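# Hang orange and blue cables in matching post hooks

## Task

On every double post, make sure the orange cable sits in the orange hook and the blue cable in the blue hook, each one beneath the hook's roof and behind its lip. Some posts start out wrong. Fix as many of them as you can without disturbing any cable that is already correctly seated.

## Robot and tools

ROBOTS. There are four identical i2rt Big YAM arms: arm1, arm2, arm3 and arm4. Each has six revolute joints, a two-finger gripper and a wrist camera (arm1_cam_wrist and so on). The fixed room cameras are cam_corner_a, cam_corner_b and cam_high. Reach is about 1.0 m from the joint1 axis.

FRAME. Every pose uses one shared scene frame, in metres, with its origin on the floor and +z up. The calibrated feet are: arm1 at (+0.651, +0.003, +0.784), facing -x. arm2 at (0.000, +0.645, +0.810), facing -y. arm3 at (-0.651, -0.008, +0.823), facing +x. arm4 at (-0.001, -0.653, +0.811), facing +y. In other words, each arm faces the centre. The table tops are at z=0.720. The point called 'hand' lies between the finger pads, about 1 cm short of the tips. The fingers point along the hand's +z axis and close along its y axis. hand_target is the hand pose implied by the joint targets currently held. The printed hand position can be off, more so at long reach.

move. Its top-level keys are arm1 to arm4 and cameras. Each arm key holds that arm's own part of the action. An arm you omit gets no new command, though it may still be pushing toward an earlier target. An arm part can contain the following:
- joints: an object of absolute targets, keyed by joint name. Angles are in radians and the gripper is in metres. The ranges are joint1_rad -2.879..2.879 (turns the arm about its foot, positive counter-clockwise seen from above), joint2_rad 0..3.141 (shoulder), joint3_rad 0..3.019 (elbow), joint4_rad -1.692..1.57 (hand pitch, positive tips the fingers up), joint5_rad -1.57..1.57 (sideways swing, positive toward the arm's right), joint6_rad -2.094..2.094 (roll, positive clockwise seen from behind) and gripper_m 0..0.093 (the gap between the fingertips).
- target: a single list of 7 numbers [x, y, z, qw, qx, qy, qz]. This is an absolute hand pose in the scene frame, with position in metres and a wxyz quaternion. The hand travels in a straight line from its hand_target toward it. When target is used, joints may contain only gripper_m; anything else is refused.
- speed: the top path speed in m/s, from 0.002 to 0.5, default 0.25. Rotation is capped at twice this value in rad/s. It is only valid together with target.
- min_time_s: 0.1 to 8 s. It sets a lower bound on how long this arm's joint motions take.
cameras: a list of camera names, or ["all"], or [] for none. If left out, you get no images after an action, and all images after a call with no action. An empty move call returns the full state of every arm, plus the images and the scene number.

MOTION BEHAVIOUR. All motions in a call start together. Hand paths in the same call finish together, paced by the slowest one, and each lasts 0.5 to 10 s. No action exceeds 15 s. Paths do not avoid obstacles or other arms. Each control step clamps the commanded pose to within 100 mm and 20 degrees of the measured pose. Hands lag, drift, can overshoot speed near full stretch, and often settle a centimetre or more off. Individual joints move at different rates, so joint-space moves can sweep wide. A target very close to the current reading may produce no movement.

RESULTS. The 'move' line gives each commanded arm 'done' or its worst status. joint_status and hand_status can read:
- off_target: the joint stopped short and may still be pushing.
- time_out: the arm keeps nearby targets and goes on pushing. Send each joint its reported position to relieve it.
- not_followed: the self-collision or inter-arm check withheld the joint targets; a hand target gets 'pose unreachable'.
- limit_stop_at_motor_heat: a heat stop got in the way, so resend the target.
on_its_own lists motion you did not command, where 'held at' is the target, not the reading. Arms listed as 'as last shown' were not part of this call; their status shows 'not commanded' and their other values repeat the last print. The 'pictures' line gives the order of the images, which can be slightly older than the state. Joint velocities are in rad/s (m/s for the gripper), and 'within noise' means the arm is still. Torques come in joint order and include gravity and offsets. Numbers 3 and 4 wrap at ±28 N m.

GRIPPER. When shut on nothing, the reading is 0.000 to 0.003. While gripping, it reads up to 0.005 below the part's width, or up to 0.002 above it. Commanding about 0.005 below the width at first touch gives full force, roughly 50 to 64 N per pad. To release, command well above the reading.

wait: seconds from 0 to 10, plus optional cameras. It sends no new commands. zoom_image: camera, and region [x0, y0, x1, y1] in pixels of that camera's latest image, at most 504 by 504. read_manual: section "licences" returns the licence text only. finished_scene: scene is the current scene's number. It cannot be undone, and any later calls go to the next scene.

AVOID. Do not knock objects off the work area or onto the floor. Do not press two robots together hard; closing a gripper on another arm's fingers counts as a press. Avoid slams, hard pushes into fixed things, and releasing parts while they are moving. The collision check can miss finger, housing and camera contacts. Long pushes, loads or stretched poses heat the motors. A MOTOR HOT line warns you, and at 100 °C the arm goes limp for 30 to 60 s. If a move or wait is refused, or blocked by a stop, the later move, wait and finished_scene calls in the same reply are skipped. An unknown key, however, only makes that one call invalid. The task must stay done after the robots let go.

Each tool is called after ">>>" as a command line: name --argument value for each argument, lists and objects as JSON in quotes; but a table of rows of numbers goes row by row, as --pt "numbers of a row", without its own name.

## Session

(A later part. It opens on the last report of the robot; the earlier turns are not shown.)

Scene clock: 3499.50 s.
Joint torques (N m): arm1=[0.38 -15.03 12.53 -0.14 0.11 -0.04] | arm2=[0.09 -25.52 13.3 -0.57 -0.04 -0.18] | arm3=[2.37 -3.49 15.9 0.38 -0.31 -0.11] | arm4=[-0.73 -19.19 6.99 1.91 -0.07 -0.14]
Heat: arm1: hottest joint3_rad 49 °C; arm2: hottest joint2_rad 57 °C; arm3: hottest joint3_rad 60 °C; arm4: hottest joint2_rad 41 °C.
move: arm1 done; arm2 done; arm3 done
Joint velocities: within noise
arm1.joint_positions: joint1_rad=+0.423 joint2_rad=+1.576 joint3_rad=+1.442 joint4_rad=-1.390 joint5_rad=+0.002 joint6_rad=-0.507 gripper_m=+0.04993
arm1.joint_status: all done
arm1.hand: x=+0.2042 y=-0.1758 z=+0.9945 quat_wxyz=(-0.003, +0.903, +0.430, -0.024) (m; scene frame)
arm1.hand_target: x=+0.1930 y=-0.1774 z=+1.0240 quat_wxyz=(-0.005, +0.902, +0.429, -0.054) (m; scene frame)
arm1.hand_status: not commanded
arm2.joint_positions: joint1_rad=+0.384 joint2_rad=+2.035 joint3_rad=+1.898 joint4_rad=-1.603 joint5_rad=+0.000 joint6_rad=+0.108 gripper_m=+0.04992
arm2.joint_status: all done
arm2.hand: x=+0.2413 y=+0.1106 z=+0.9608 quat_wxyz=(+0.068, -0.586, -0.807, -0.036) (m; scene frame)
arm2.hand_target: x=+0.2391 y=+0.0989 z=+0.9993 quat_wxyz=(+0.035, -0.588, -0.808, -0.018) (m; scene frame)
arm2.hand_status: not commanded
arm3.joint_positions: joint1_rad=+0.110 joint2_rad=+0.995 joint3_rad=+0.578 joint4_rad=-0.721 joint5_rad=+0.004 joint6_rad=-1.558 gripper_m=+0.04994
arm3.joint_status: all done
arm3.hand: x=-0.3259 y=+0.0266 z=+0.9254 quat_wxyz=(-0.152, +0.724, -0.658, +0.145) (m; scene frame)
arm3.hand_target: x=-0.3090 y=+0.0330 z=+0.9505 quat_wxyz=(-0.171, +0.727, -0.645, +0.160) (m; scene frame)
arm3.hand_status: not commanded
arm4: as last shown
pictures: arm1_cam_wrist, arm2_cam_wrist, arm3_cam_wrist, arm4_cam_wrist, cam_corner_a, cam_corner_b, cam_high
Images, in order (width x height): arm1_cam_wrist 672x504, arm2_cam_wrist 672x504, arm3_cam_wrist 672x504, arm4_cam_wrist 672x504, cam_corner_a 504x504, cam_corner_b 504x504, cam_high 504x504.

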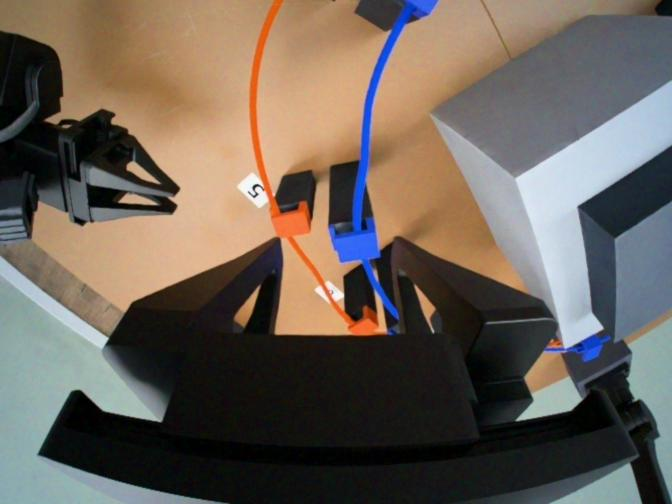

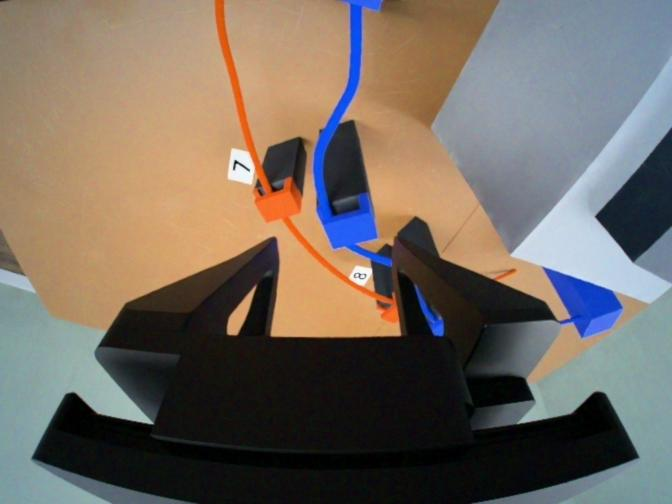

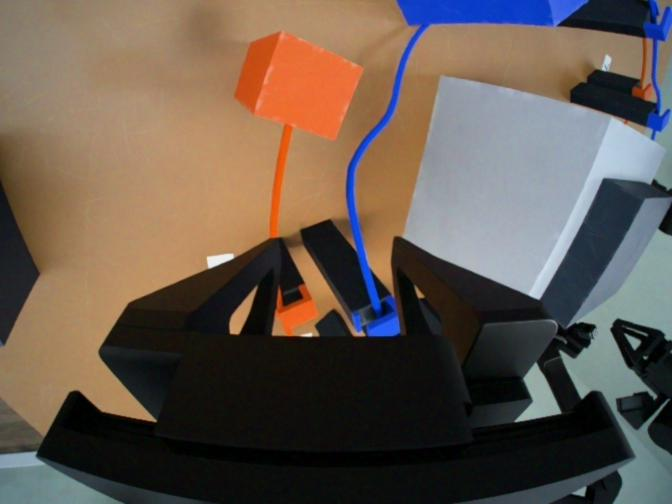

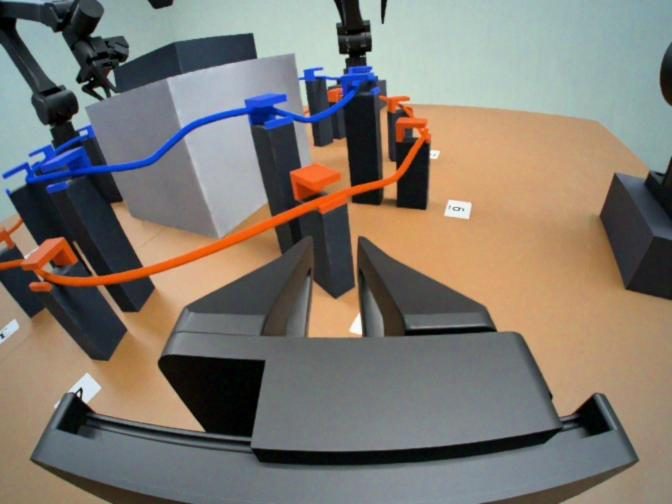

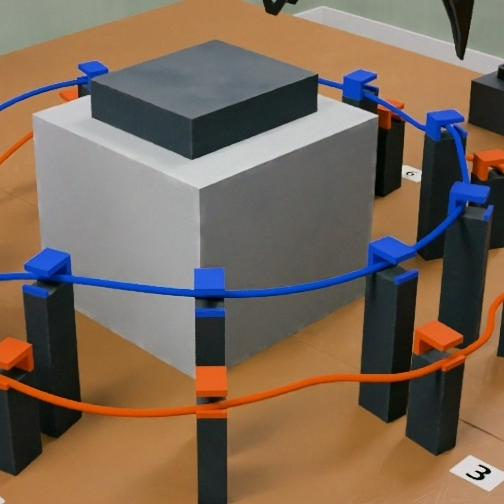

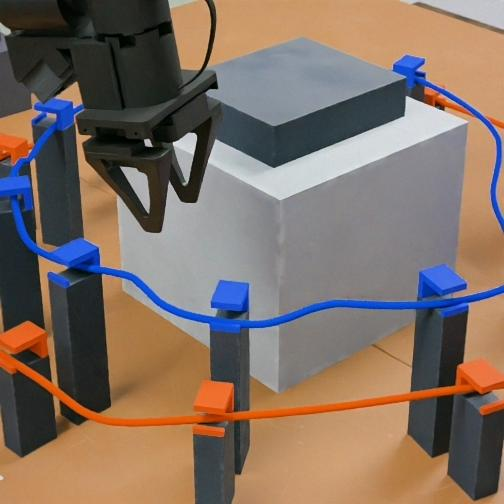

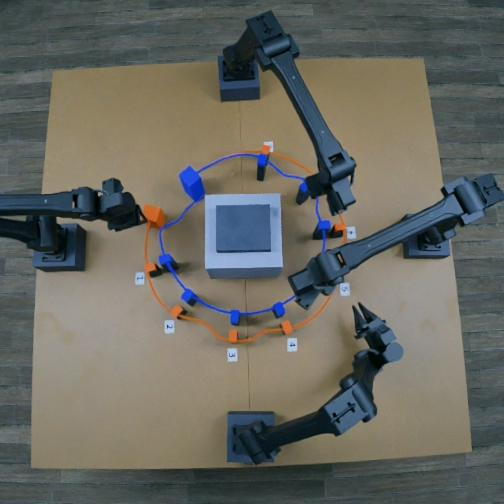

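>>> zoom_image --camera "arm2_cam_wrist" --region '[230, 110, 450, 340]'

>>> zoom_image --camera "arm1_cam_wrist" --region '[230, 150, 450, 350]'

>>> zoom_image --camera "cam_corner_b" --region '[0, 80, 120, 200]'

>>> zoom_image --camera "cam_corner_b" --region '[150, 250, 504, 504]'

>>> zoom_image --camera "cam_corner_a" --region '[354, 200, 504, 350]'

>>> zoom_image --camera "arm3_cam_wrist" --region '[200, 200, 420, 340]'

Scaled by 2.191 from the camera's 672x504 image, which has a finer 960x720 frame.

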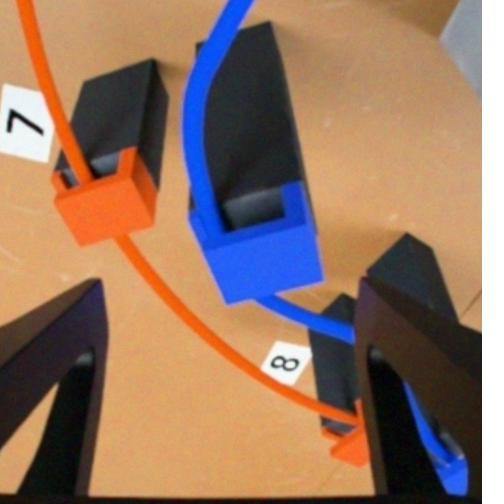

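Scaled by 2.291 from the camera's 672x504 image, which has a finer 960x720 frame.

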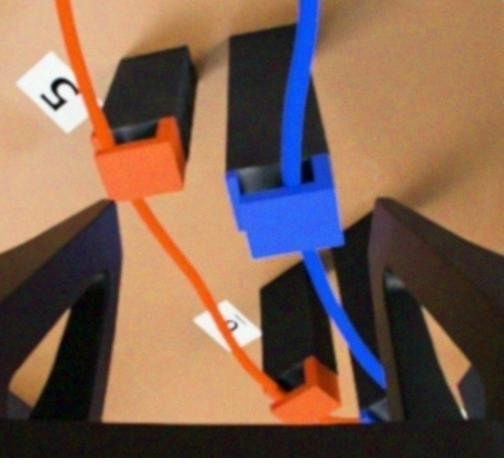

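Scaled by 4.200 from the camera's 504x504 image, which has a finer 720x720 frame.

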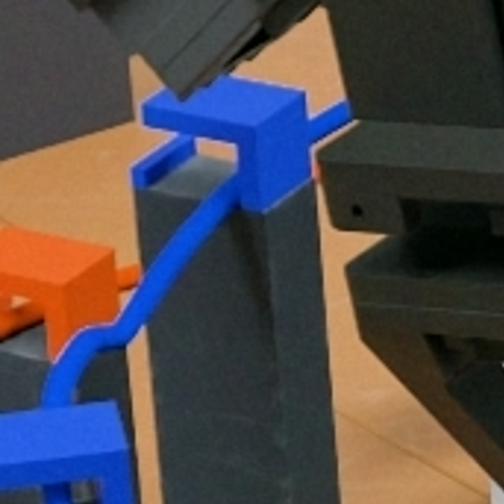

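Scaled by 1.424 from the camera's 504x504 image, which has a finer 720x720 frame.

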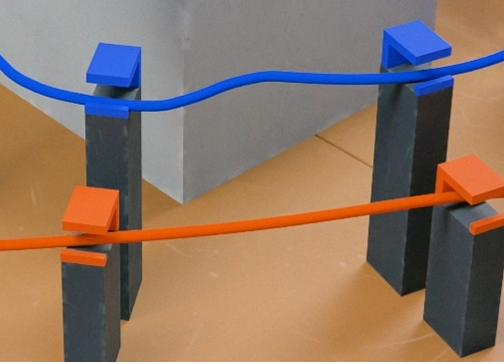

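Scaled by 3.360 from the camera's 504x504 image, which has a finer 720x720 frame.

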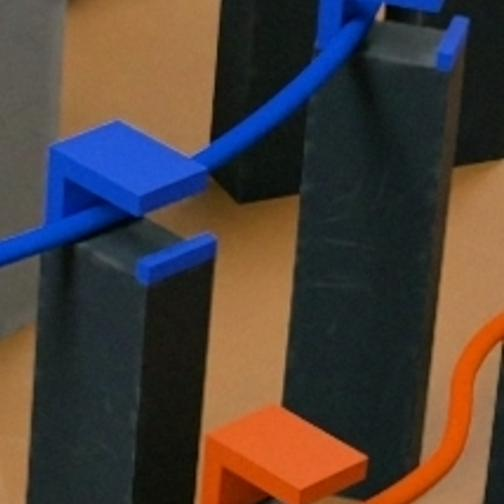

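Scaled by 2.291 from the camera's 672x504 image, which has a finer 960x720 frame.

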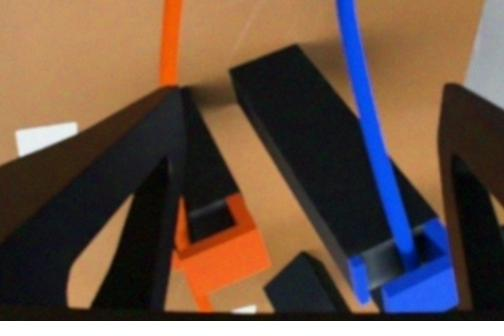

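>>> zoom_image --camera "cam_corner_a" --region '[0, 300, 100, 400]'

>>> zoom_image --camera "cam_corner_a" --region '[390, 300, 504, 414]'

>>> zoom_image --camera "cam_corner_b" --region '[404, 240, 504, 440]'

>>> zoom_image --camera "arm4_cam_wrist" --region '[0, 140, 240, 320]'

>>> zoom_image --camera "arm4_cam_wrist" --region '[270, 80, 470, 230]'

>>> zoom_image --camera "cam_corner_b" --region '[0, 310, 100, 410]'

Scaled by 5.040 from the camera's 504x504 image, which has a finer 720x720 frame.

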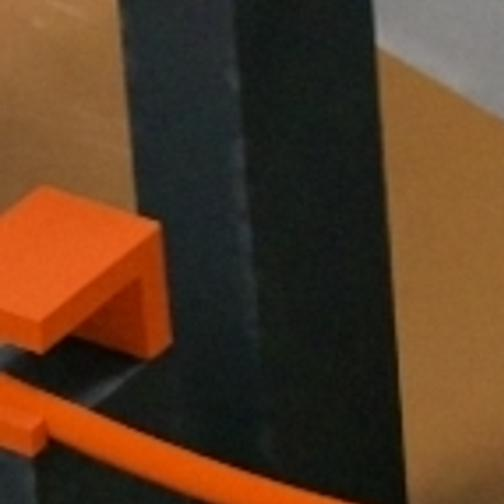

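Scaled by 4.421 from the camera's 504x504 image, which has a finer 720x720 frame.

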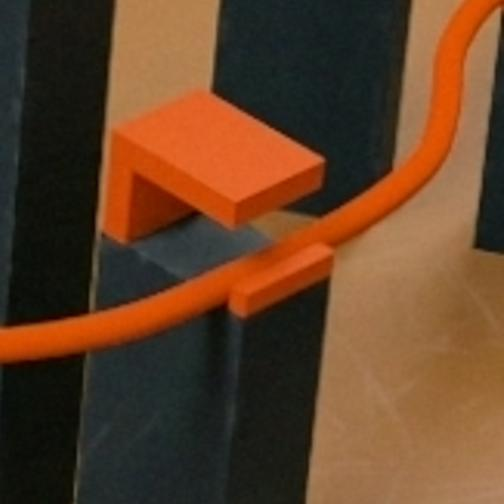

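Scaled by 2.520 from the camera's 504x504 image, which has a finer 720x720 frame.

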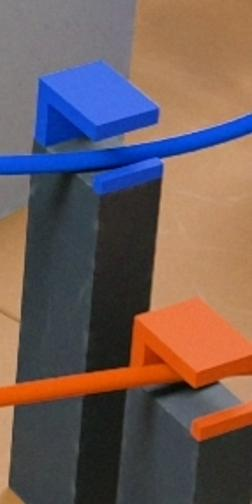

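Scaled by 2.100 from the camera's 672x504 image, which has a finer 960x720 frame.

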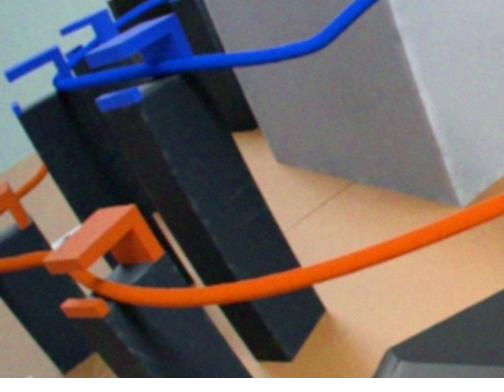

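Scaled by 2.520 from the camera's 672x504 image, which has a finer 960x720 frame.

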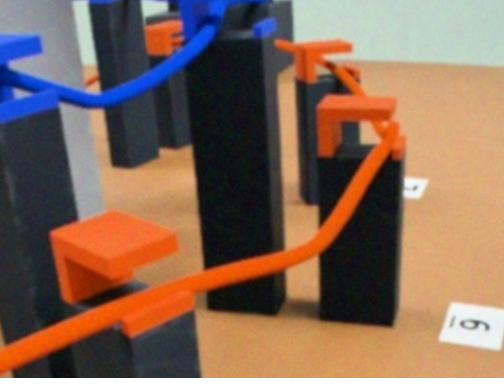

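Scaled by 5.040 from the camera's 504x504 image, which has a finer 720x720 frame.

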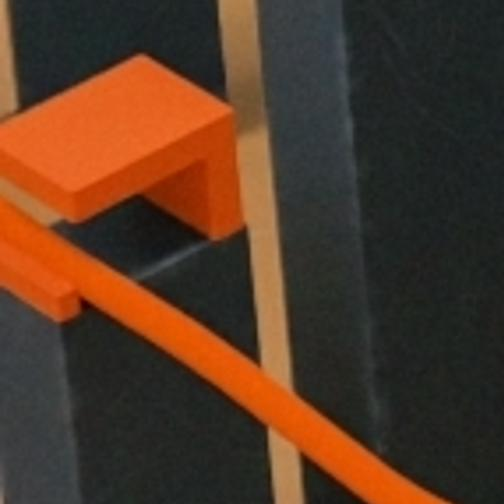

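>>> zoom_image --camera "arm4_cam_wrist" --region '[370, 90, 450, 170]'

>>> zoom_image --camera "cam_corner_b" --region '[0, 110, 60, 170]'

>>> zoom_image --camera "arm1_cam_wrist" --region '[320, 270, 420, 345]'

>>> zoom_image --camera "cam_high" --region '[300, 190, 370, 260]'

>>> zoom_image --camera "cam_corner_a" --region '[360, 60, 504, 204]'

Scaled by 6.300 from the camera's 672x504 image, which has a finer 960x720 frame.

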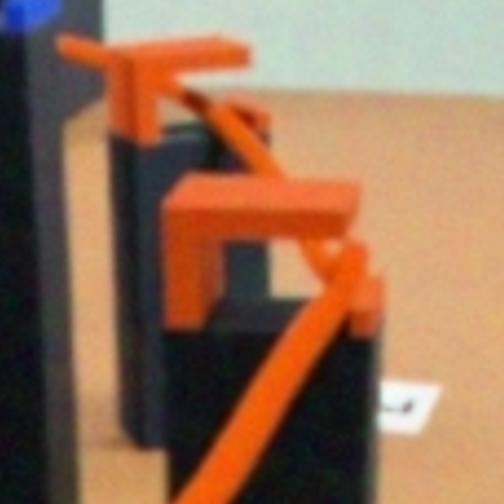

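Scaled by 8.400 from the camera's 504x504 image, which has a finer 720x720 frame.

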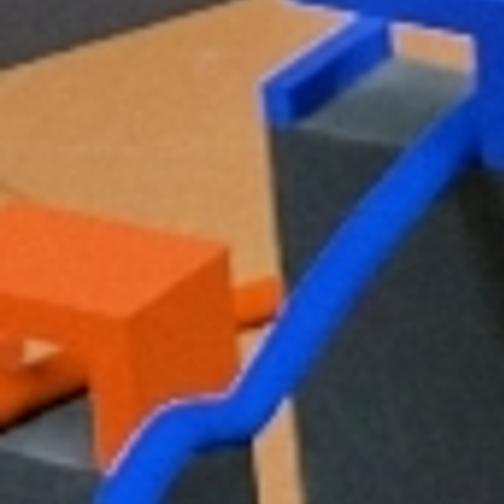

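Scaled by 5.040 from the camera's 672x504 image, which has a finer 960x720 frame.

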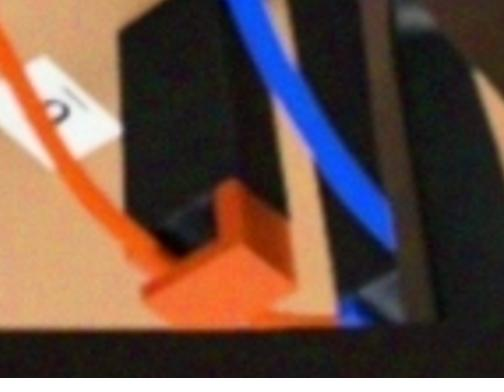

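Scaled by 7.200 from the camera's 504x504 image, which has a finer 720x720 frame.

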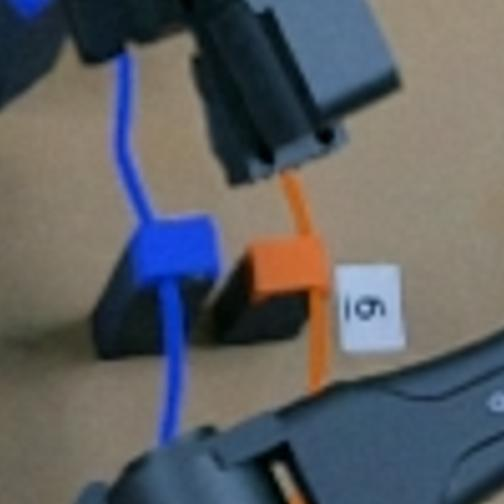

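Scaled by 3.500 from the camera's 504x504 image, which has a finer 720x720 frame.

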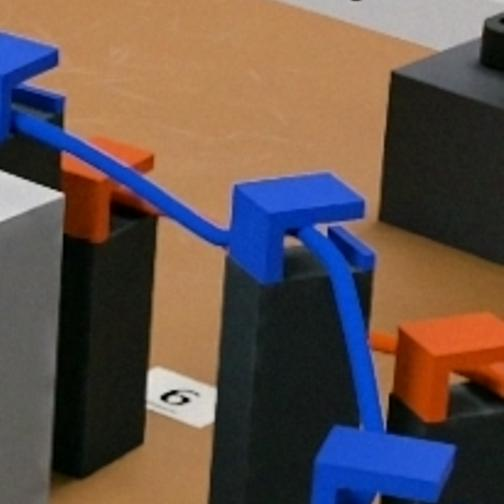

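>>> move --arm2 '{"joints": {"joint1_rad": 0.832, "joint2_rad": 1.29, "joint3_rad": 1.3, "joint4_rad": -0.5, "joint5_rad": 0.785, "joint6_rad": 0.0}, "min_time_s": 2}' --arm1 '{"joints": {"joint2_rad": 1.147, "joint3_rad": 1.18, "joint4_rad": -1.547}, "min_time_s": 2}' --cameras '["cam_high"]'

>>> zoom_image --camera "cam_high" --region '[240, 130, 380, 340]'

Scene clock: 3842.27 s.
Joint torques (N m): arm1=[0.91 -8.41 8.46 -0.14 0.11 -0.06] | arm2=[1.9 -12.57 11.43 2.77 0.25 -0.19] | arm3=[2.43 -3.55 15.88 0.4 -0.3 -0.11] | arm4=[-1.08 -19.25 7.08 1.94 -0.08 -0.16]
Heat: arm1: hottest joint3_rad 57 °C; arm2: hottest joint2_rad 53 °C; arm3: hottest joint3_rad 86 °C; arm4: hottest joint2_rad 42 °C. Fold robot arm3 in close to its base, or ease its load, before you think long.
move: arm1 done; arm2 done
MOTOR HOT: the motor of arm3's joint3_rad reports 86 °C; the controller stops that arm at 100 °C. To cool a motor, set the load down, stop pushing, or move to a pose that needs little force.
Joint velocities: within noise
arm1.joint_positions: joint1_rad=+0.423 joint2_rad=+1.158 joint3_rad=+1.182 joint4_rad=-1.537 joint5_rad=+0.002 joint6_rad=-0.507 gripper_m=+0.04993
arm1.joint_status: all done
arm1.hand: x=+0.3468 y=-0.1187 z=+1.0506 quat_wxyz=(-0.004, +0.902, +0.430, -0.029) (m; scene frame)
arm1.hand_target: x=+0.3502 y=-0.1155 z=+1.0528 quat_wxyz=(-0.003, +0.902, +0.430, -0.028) (m; scene frame)
arm1.hand_status: not commanded
arm2.joint_positions: joint1_rad=+0.823 joint2_rad=+1.305 joint3_rad=+1.290 joint4_rad=-0.525 joint5_rad=+0.783 joint6_rad=+0.008 gripper_m=+0.04992
arm2.joint_status: all done
arm2.hand: x=+0.3286 y=+0.2076 z=+1.2237 quat_wxyz=(-0.318, -0.456, -0.684, +0.473) (m; scene frame)
arm2.hand_target: x=+0.3315 y=+0.2113 z=+1.2413 quat_wxyz=(-0.339, -0.454, -0.673, +0.476) (m; scene frame)
arm2.hand_status: not commanded
arm3.joint_positions: joint1_rad=+0.110 joint2_rad=+0.995 joint3_rad=+0.578 joint4_rad=-0.721 joint5_rad=+0.004 joint6_rad=-1.558 gripper_m=+0.04994
arm3.joint_status: not commanded
arm3.hand: x=-0.3259 y=+0.0266 z=+0.9254 quat_wxyz=(-0.152, +0.724, -0.658, +0.145) (m; scene frame)
arm3.hand_target: x=-0.3090 y=+0.0330 z=+0.9505 quat_wxyz=(-0.171, +0.727, -0.645, +0.160) (m; scene frame)
arm3.hand_status: not commanded
arm4.joint_positions: joint1_rad=-1.018 joint2_rad=+2.193 joint3_rad=+1.002 joint4_rad=+1.135 joint5_rad=-1.498 joint6_rad=+0.009 gripper_m=+0.02008
arm4.joint_status: not commanded
arm4.hand: x=+0.3735 y=-0.2442 z=+0.8504 quat_wxyz=(-0.359, +0.586, -0.399, -0.607) (m; scene frame)
arm4.hand_target: x=+0.3864 y=-0.2424 z=+0.8628 quat_wxyz=(-0.381, +0.595, -0.381, -0.596) (m; scene frame)
arm4.hand_status: not commanded
pictures: cam_high
Images, in order (width x height): cam_high 504x504.

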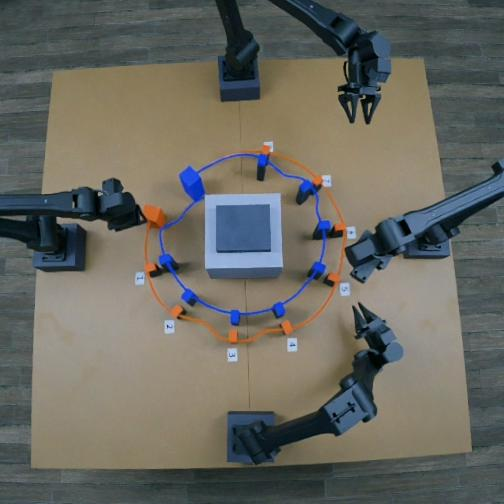

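Scaled by 2.400 from the camera's 504x504 image, which has a finer 720x720 frame.

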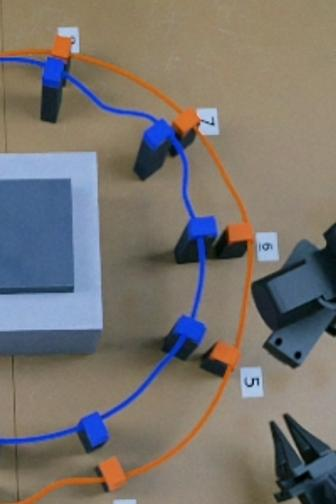

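>>> move --arm3 '{"joints": {"joint3_rad": 2.5, "joint4_rad": -0.3}, "min_time_s": 1.5}' --arm2 '{"joints": {"joint1_rad": 0.842, "joint2_rad": 1.99, "joint3_rad": 0.71, "joint4_rad": 1.285}, "min_time_s": 2}' --cameras '["arm2_cam_wrist", "cam_high", "arm4_cam_wrist"]'

>>> zoom_image --camera "cam_high" --region '[240, 130, 380, 340]'

Scene clock: 3877.83 s.
Joint torques (N m): arm1=[0.32 -8.41 8.54 -0.02 0.1 -0.07] | arm2=[2.02 -14.21 4.75 2.93 0 -0.2] | arm3=[2.43 5.66 0.76 0.24 -0.05 -0.11] | arm4=[-0.62 -19.19 7.04 1.89 -0.06 -0.14]
Heat: arm1: hottest joint3_rad 51 °C; arm2: hottest joint3_rad 50 °C; arm3: hottest joint3_rad 85 °C; arm4: hottest joint2_rad 42 °C. Fold robot arm3 in close to its base, or ease its load, before you think long.
move: arm2 done; arm3 done
MOTOR HOT: still on. The motor of arm3's joint3_rad reports 85 °C.
Joint velocities: within noise
arm1, arm4: as last shown
arm2.joint_positions: joint1_rad=+0.830 joint2_rad=+1.985 joint3_rad=+0.706 joint4_rad=+1.259 joint5_rad=+0.784 joint6_rad=+0.007 gripper_m=+0.04992
arm2.joint_status: all done
arm2.hand: x=+0.3358 y=+0.2022 z=+0.8970 quat_wxyz=(-0.520, -0.476, -0.523, +0.480) (m; scene frame)
arm2.hand_target: x=+0.3419 y=+0.2053 z=+0.9006 quat_wxyz=(-0.529, -0.472, -0.518, +0.478) (m; scene frame)
arm2.hand_status: not commanded
arm3.joint_positions: joint1_rad=+0.111 joint2_rad=+0.993 joint3_rad=+2.505 joint4_rad=-0.301 joint5_rad=+0.004 joint6_rad=-1.558 gripper_m=+0.04995
arm3.joint_status: all done
arm3.hand: x=-0.6596 y=+0.0032 z=+1.9215 quat_wxyz=(-0.735, +0.139, -0.120, +0.653) (m; scene frame)
arm3.hand_target: x=-0.6621 y=+0.0034 z=+1.9210 quat_wxyz=(-0.734, +0.140, -0.117, +0.654) (m; scene frame)
arm3.hand_status: not commanded
pictures: arm2_cam_wrist, arm4_cam_wrist, cam_high
Images, in order (width x height): arm2_cam_wrist 672x504, arm4_cam_wrist 672x504, cam_high 504x504.

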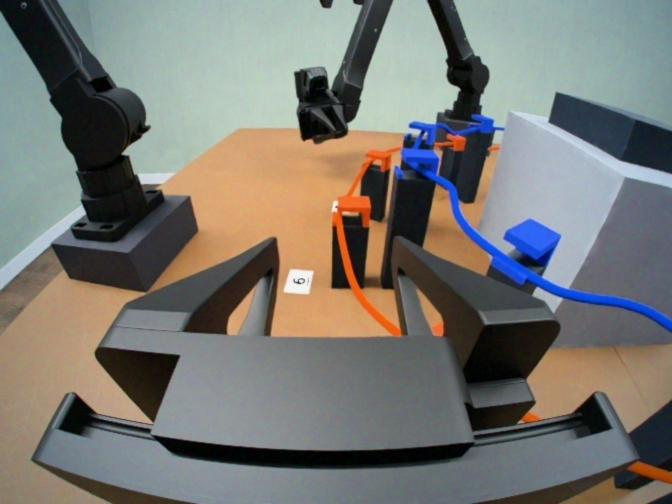

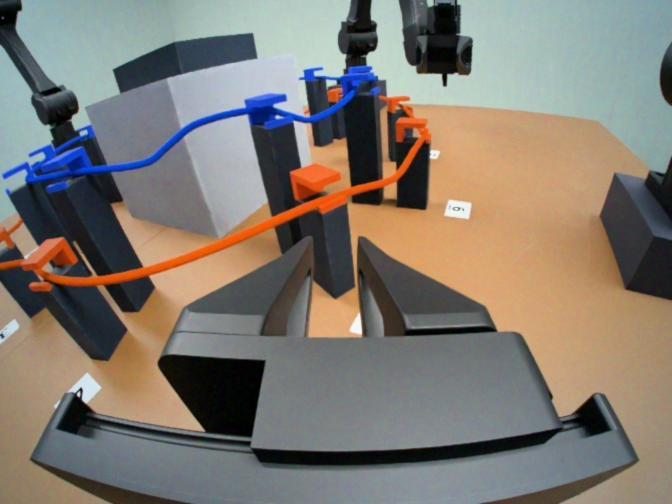

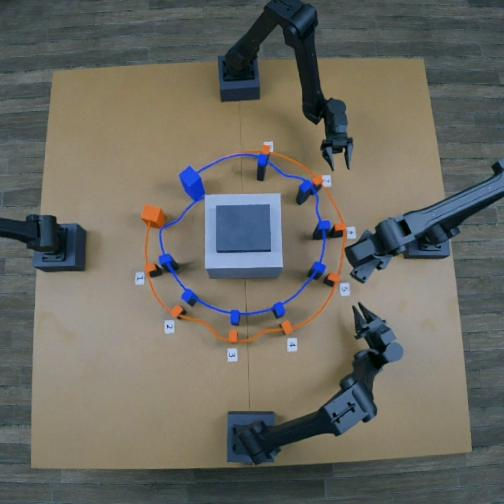

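Scaled by 2.400 from the camera's 504x504 image, which has a finer 720x720 frame.

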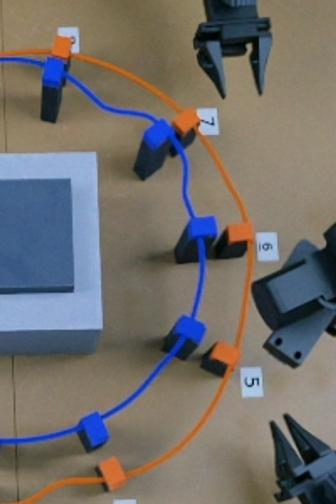

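>>> zoom_image --camera "arm2_cam_wrist" --region '[320, 180, 400, 240]'

>>> zoom_image --camera "arm2_cam_wrist" --region '[350, 120, 490, 220]'

>>> zoom_image --camera "arm2_cam_wrist" --region '[470, 200, 610, 300]'

Scaled by 6.300 from the camera's 672x504 image, which has a finer 960x720 frame.

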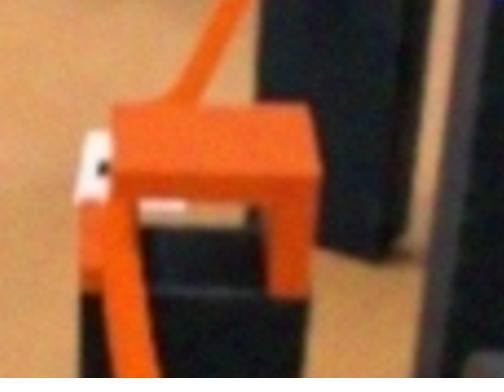

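Scaled by 3.600 from the camera's 672x504 image, which has a finer 960x720 frame.

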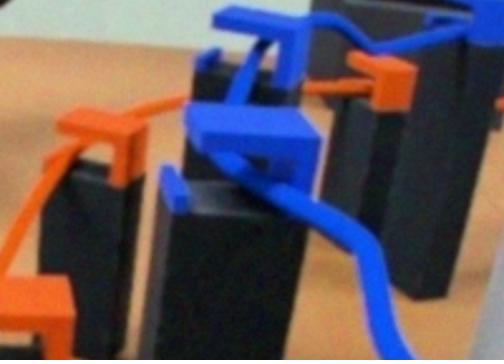

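Scaled by 3.600 from the camera's 672x504 image, which has a finer 960x720 frame.

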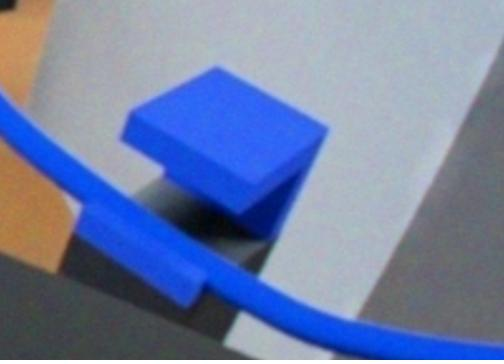

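>>> move --arm4 '{"joints": {"joint2_rad": 1.93, "joint3_rad": 0.972, "joint4_rad": 0.90}, "min_time_s": 1.5}' --cameras '["arm4_cam_wrist"]'

>>> zoom_image --camera "arm4_cam_wrist" --region '[340, 80, 480, 200]'

Scene clock: 3949.13 s.
Joint torques (N m): arm1=[0.73 -8.18 8.47 -0.1 0.09 -0.04] | arm2=[2.02 -14.27 4.7 2.93 -0.01 -0.21] | arm3=[2.49 5.77 0.79 0.24 -0.05 -0.11] | arm4=[-0.91 -18.84 6.41 0.75 -0.06 -0.15]
Heat: arm1: hottest joint3_rad 47 °C; arm2: hottest joint2_rad 41 °C; arm3: hottest joint3_rad 60 °C; arm4: hottest joint2_rad 43 °C.
move: arm4 done
MOTOR HOT: cleared for the motors of arm3.
Joint velocities: within noise
arm1, arm2: as last shown
arm3.joint_positions: joint1_rad=+0.111 joint2_rad=+0.993 joint3_rad=+2.505 joint4_rad=-0.301 joint5_rad=+0.004 joint6_rad=-1.558 gripper_m=+0.04995
arm3.joint_status: not commanded
arm3.hand: x=-0.6596 y=+0.0032 z=+1.9215 quat_wxyz=(-0.735, +0.139, -0.120, +0.653) (m; scene frame)
arm3.hand_target: x=-0.6621 y=+0.0034 z=+1.9210 quat_wxyz=(-0.734, +0.140, -0.117, +0.654) (m; scene frame)
arm3.hand_status: not commanded
arm4.joint_positions: joint1_rad=-1.018 joint2_rad=+1.949 joint3_rad=+0.973 joint4_rad=+0.909 joint5_rad=-1.498 joint6_rad=+0.009 gripper_m=+0.02008
arm4.joint_status: all done
arm4.hand: x=+0.3727 y=-0.2446 z=+0.9462 quat_wxyz=(-0.355, +0.584, -0.402, -0.609) (m; scene frame)
arm4.hand_target: x=+0.3757 y=-0.2482 z=+0.9549 quat_wxyz=(-0.363, +0.586, -0.399, -0.605) (m; scene frame)
arm4.hand_status: not commanded
pictures: arm4_cam_wrist
Images, in order (width x height): arm4_cam_wrist 672x504.

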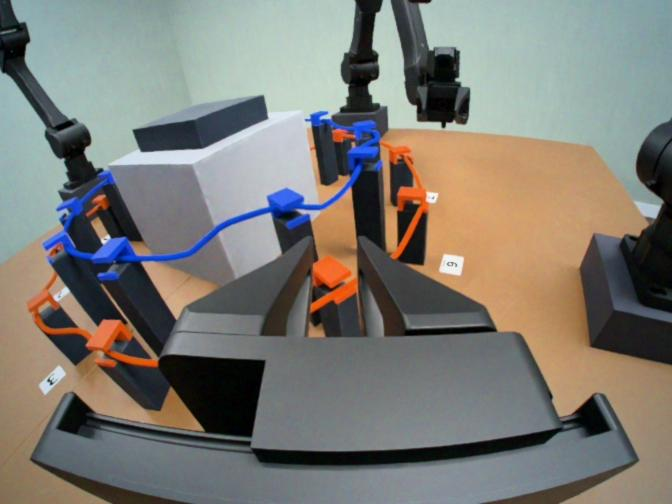

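Scaled by 3.600 from the camera's 672x504 image, which has a finer 960x720 frame.

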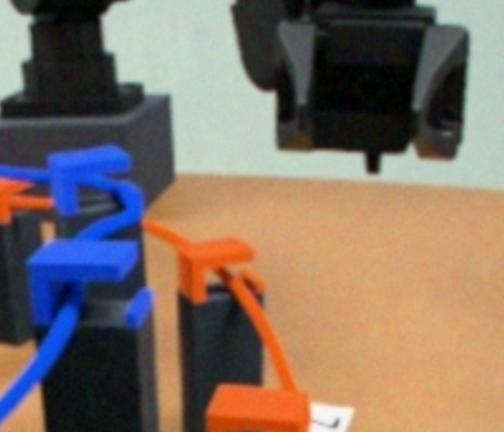

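>>> zoom_image --camera "arm4_cam_wrist" --region '[380, 170, 450, 225]'

>>> zoom_image --camera "arm4_cam_wrist" --region '[340, 110, 400, 170]'

Scaled by 7.200 from the camera's 672x504 image, which has a finer 960x720 frame.

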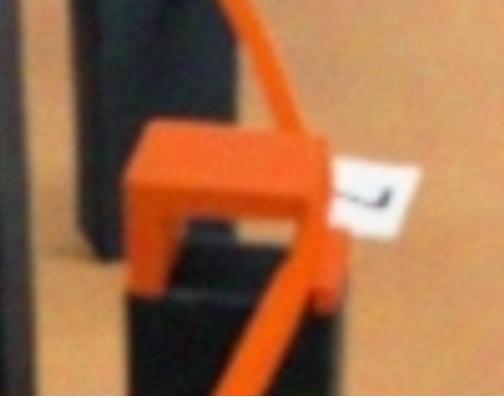

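Scaled by 8.400 from the camera's 672x504 image, which has a finer 960x720 frame.

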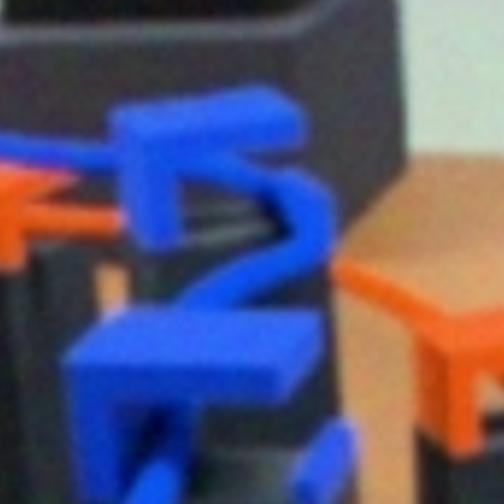

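>>> move --cameras '["cam_high", "cam_corner_a", "cam_corner_b"]'

>>> zoom_image --camera "cam_high" --region '[315, 205, 365, 255]'

>>> zoom_image --camera "cam_corner_b" --region '[0, 310, 70, 380]'

>>> zoom_image --camera "cam_high" --region '[300, 160, 350, 210]'

>>> zoom_image --camera "cam_high" --region '[300, 250, 360, 310]'

Scene clock: 3991.90 s.
Joint torques (N m): arm1=[0.56 -8 8.64 -0.06 0.1 -0.03] | arm2=[1.9 -14.33 4.68 2.92 -0.01 -0.18] | arm3=[2.43 5.77 0.79 0.24 -0.05 -0.11] | arm4=[-0.85 -18.84 6.42 0.77 -0.07 -0.15]
Heat: arm1: hottest joint3_rad 46 °C; arm2: hottest joint2_rad 40 °C; arm3: hottest joint3_rad 55 °C; arm4: hottest joint2_rad 44 °C.
Joint velocities: within noise
arm1.joint_positions: joint1_rad=+0.423 joint2_rad=+1.158 joint3_rad=+1.182 joint4_rad=-1.537 joint5_rad=+0.002 joint6_rad=-0.507 gripper_m=+0.04993
arm1.joint_status: not commanded
arm1.hand: x=+0.3468 y=-0.1187 z=+1.0506 quat_wxyz=(-0.004, +0.902, +0.430, -0.029) (m; scene frame)
arm1.hand_target: x=+0.3502 y=-0.1155 z=+1.0528 quat_wxyz=(-0.003, +0.902, +0.430, -0.028) (m; scene frame)
arm1.hand_status: not commanded
arm2.joint_positions: joint1_rad=+0.830 joint2_rad=+1.985 joint3_rad=+0.706 joint4_rad=+1.259 joint5_rad=+0.784 joint6_rad=+0.007 gripper_m=+0.04992
arm2.joint_status: not commanded
arm2.hand: x=+0.3358 y=+0.2022 z=+0.8970 quat_wxyz=(-0.520, -0.476, -0.523, +0.480) (m; scene frame)
arm2.hand_target: x=+0.3419 y=+0.2053 z=+0.9006 quat_wxyz=(-0.529, -0.472, -0.518, +0.478) (m; scene frame)
arm2.hand_status: not commanded
arm3.joint_positions: joint1_rad=+0.111 joint2_rad=+0.993 joint3_rad=+2.505 joint4_rad=-0.301 joint5_rad=+0.004 joint6_rad=-1.558 gripper_m=+0.04995
arm3.joint_status: not commanded
arm3.hand: x=-0.6596 y=+0.0032 z=+1.9215 quat_wxyz=(-0.735, +0.139, -0.120, +0.653) (m; scene frame)
arm3.hand_target: x=-0.6621 y=+0.0034 z=+1.9210 quat_wxyz=(-0.734, +0.140, -0.117, +0.654) (m; scene frame)
arm3.hand_status: not commanded
arm4.joint_positions: joint1_rad=-1.018 joint2_rad=+1.949 joint3_rad=+0.973 joint4_rad=+0.909 joint5_rad=-1.498 joint6_rad=+0.009 gripper_m=+0.02008
arm4.joint_status: all done
arm4.hand: x=+0.3727 y=-0.2446 z=+0.9462 quat_wxyz=(-0.355, +0.584, -0.402, -0.609) (m; scene frame)
arm4.hand_target: x=+0.3757 y=-0.2482 z=+0.9549 quat_wxyz=(-0.363, +0.586, -0.399, -0.605) (m; scene frame)
arm4.hand_status: not commanded
pictures: cam_corner_a, cam_corner_b, cam_high
Images, in order (width x height): cam_corner_a 504x504, cam_corner_b 504x504, cam_high 504x504.

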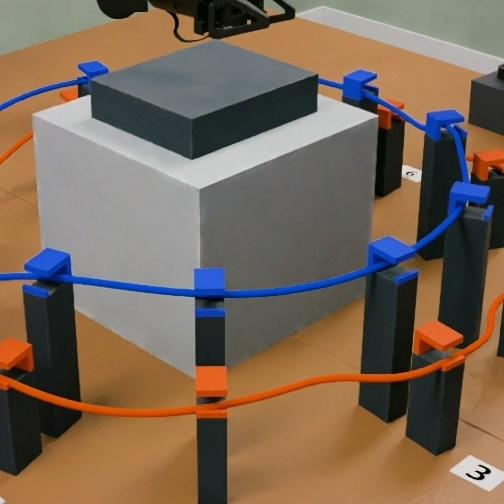

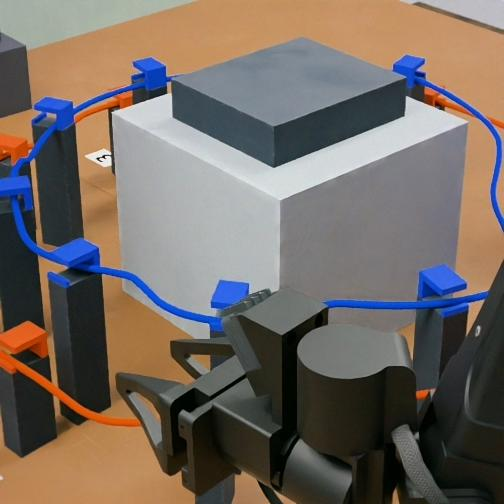

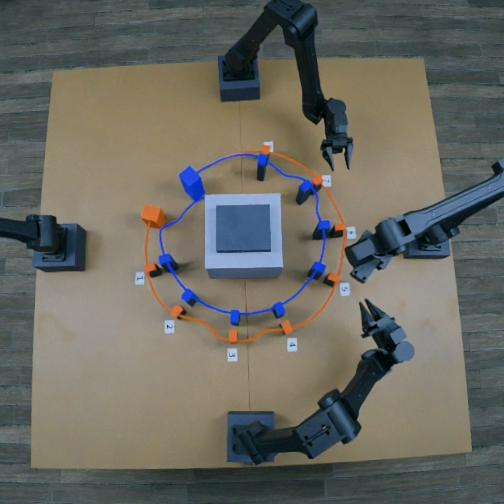

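Scaled by 10.080 from the camera's 504x504 image, which has a finer 720x720 frame.

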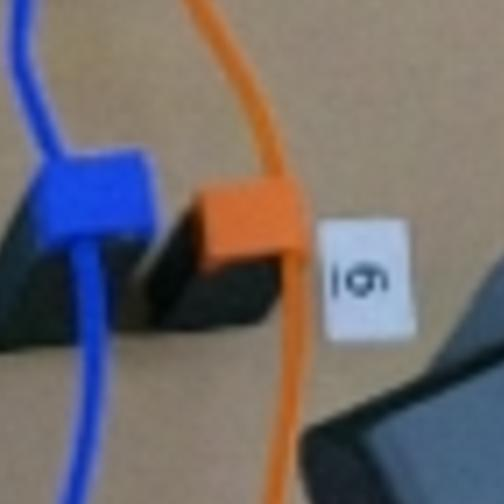

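Scaled by 7.200 from the camera's 504x504 image, which has a finer 720x720 frame.

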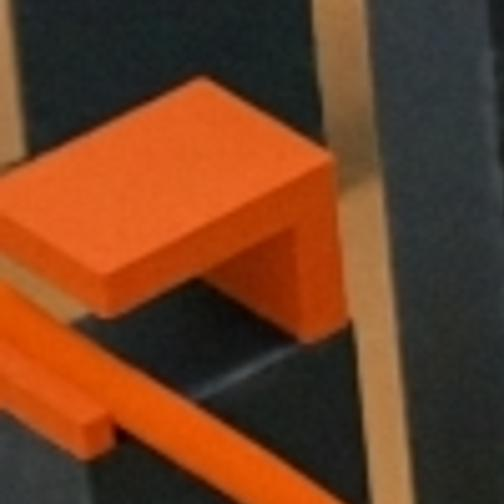

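Scaled by 10.080 from the camera's 504x504 image, which has a finer 720x720 frame.

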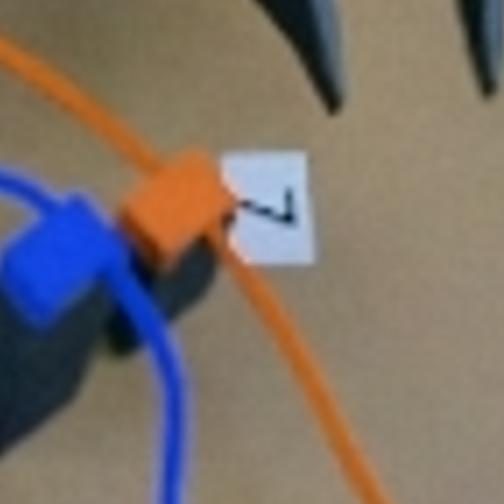

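Scaled by 8.400 from the camera's 504x504 image, which has a finer 720x720 frame.

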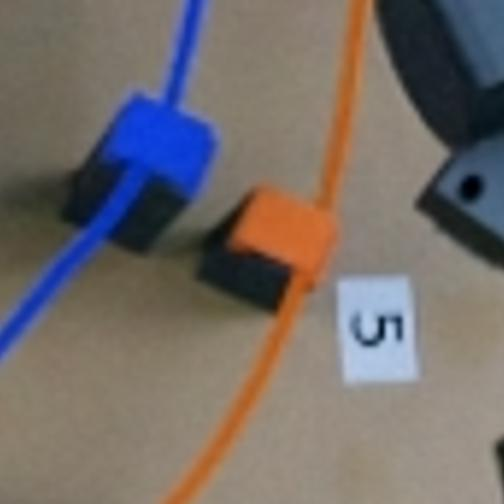

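>>> finished_scene --scene 1

The scene is finished: the task was done.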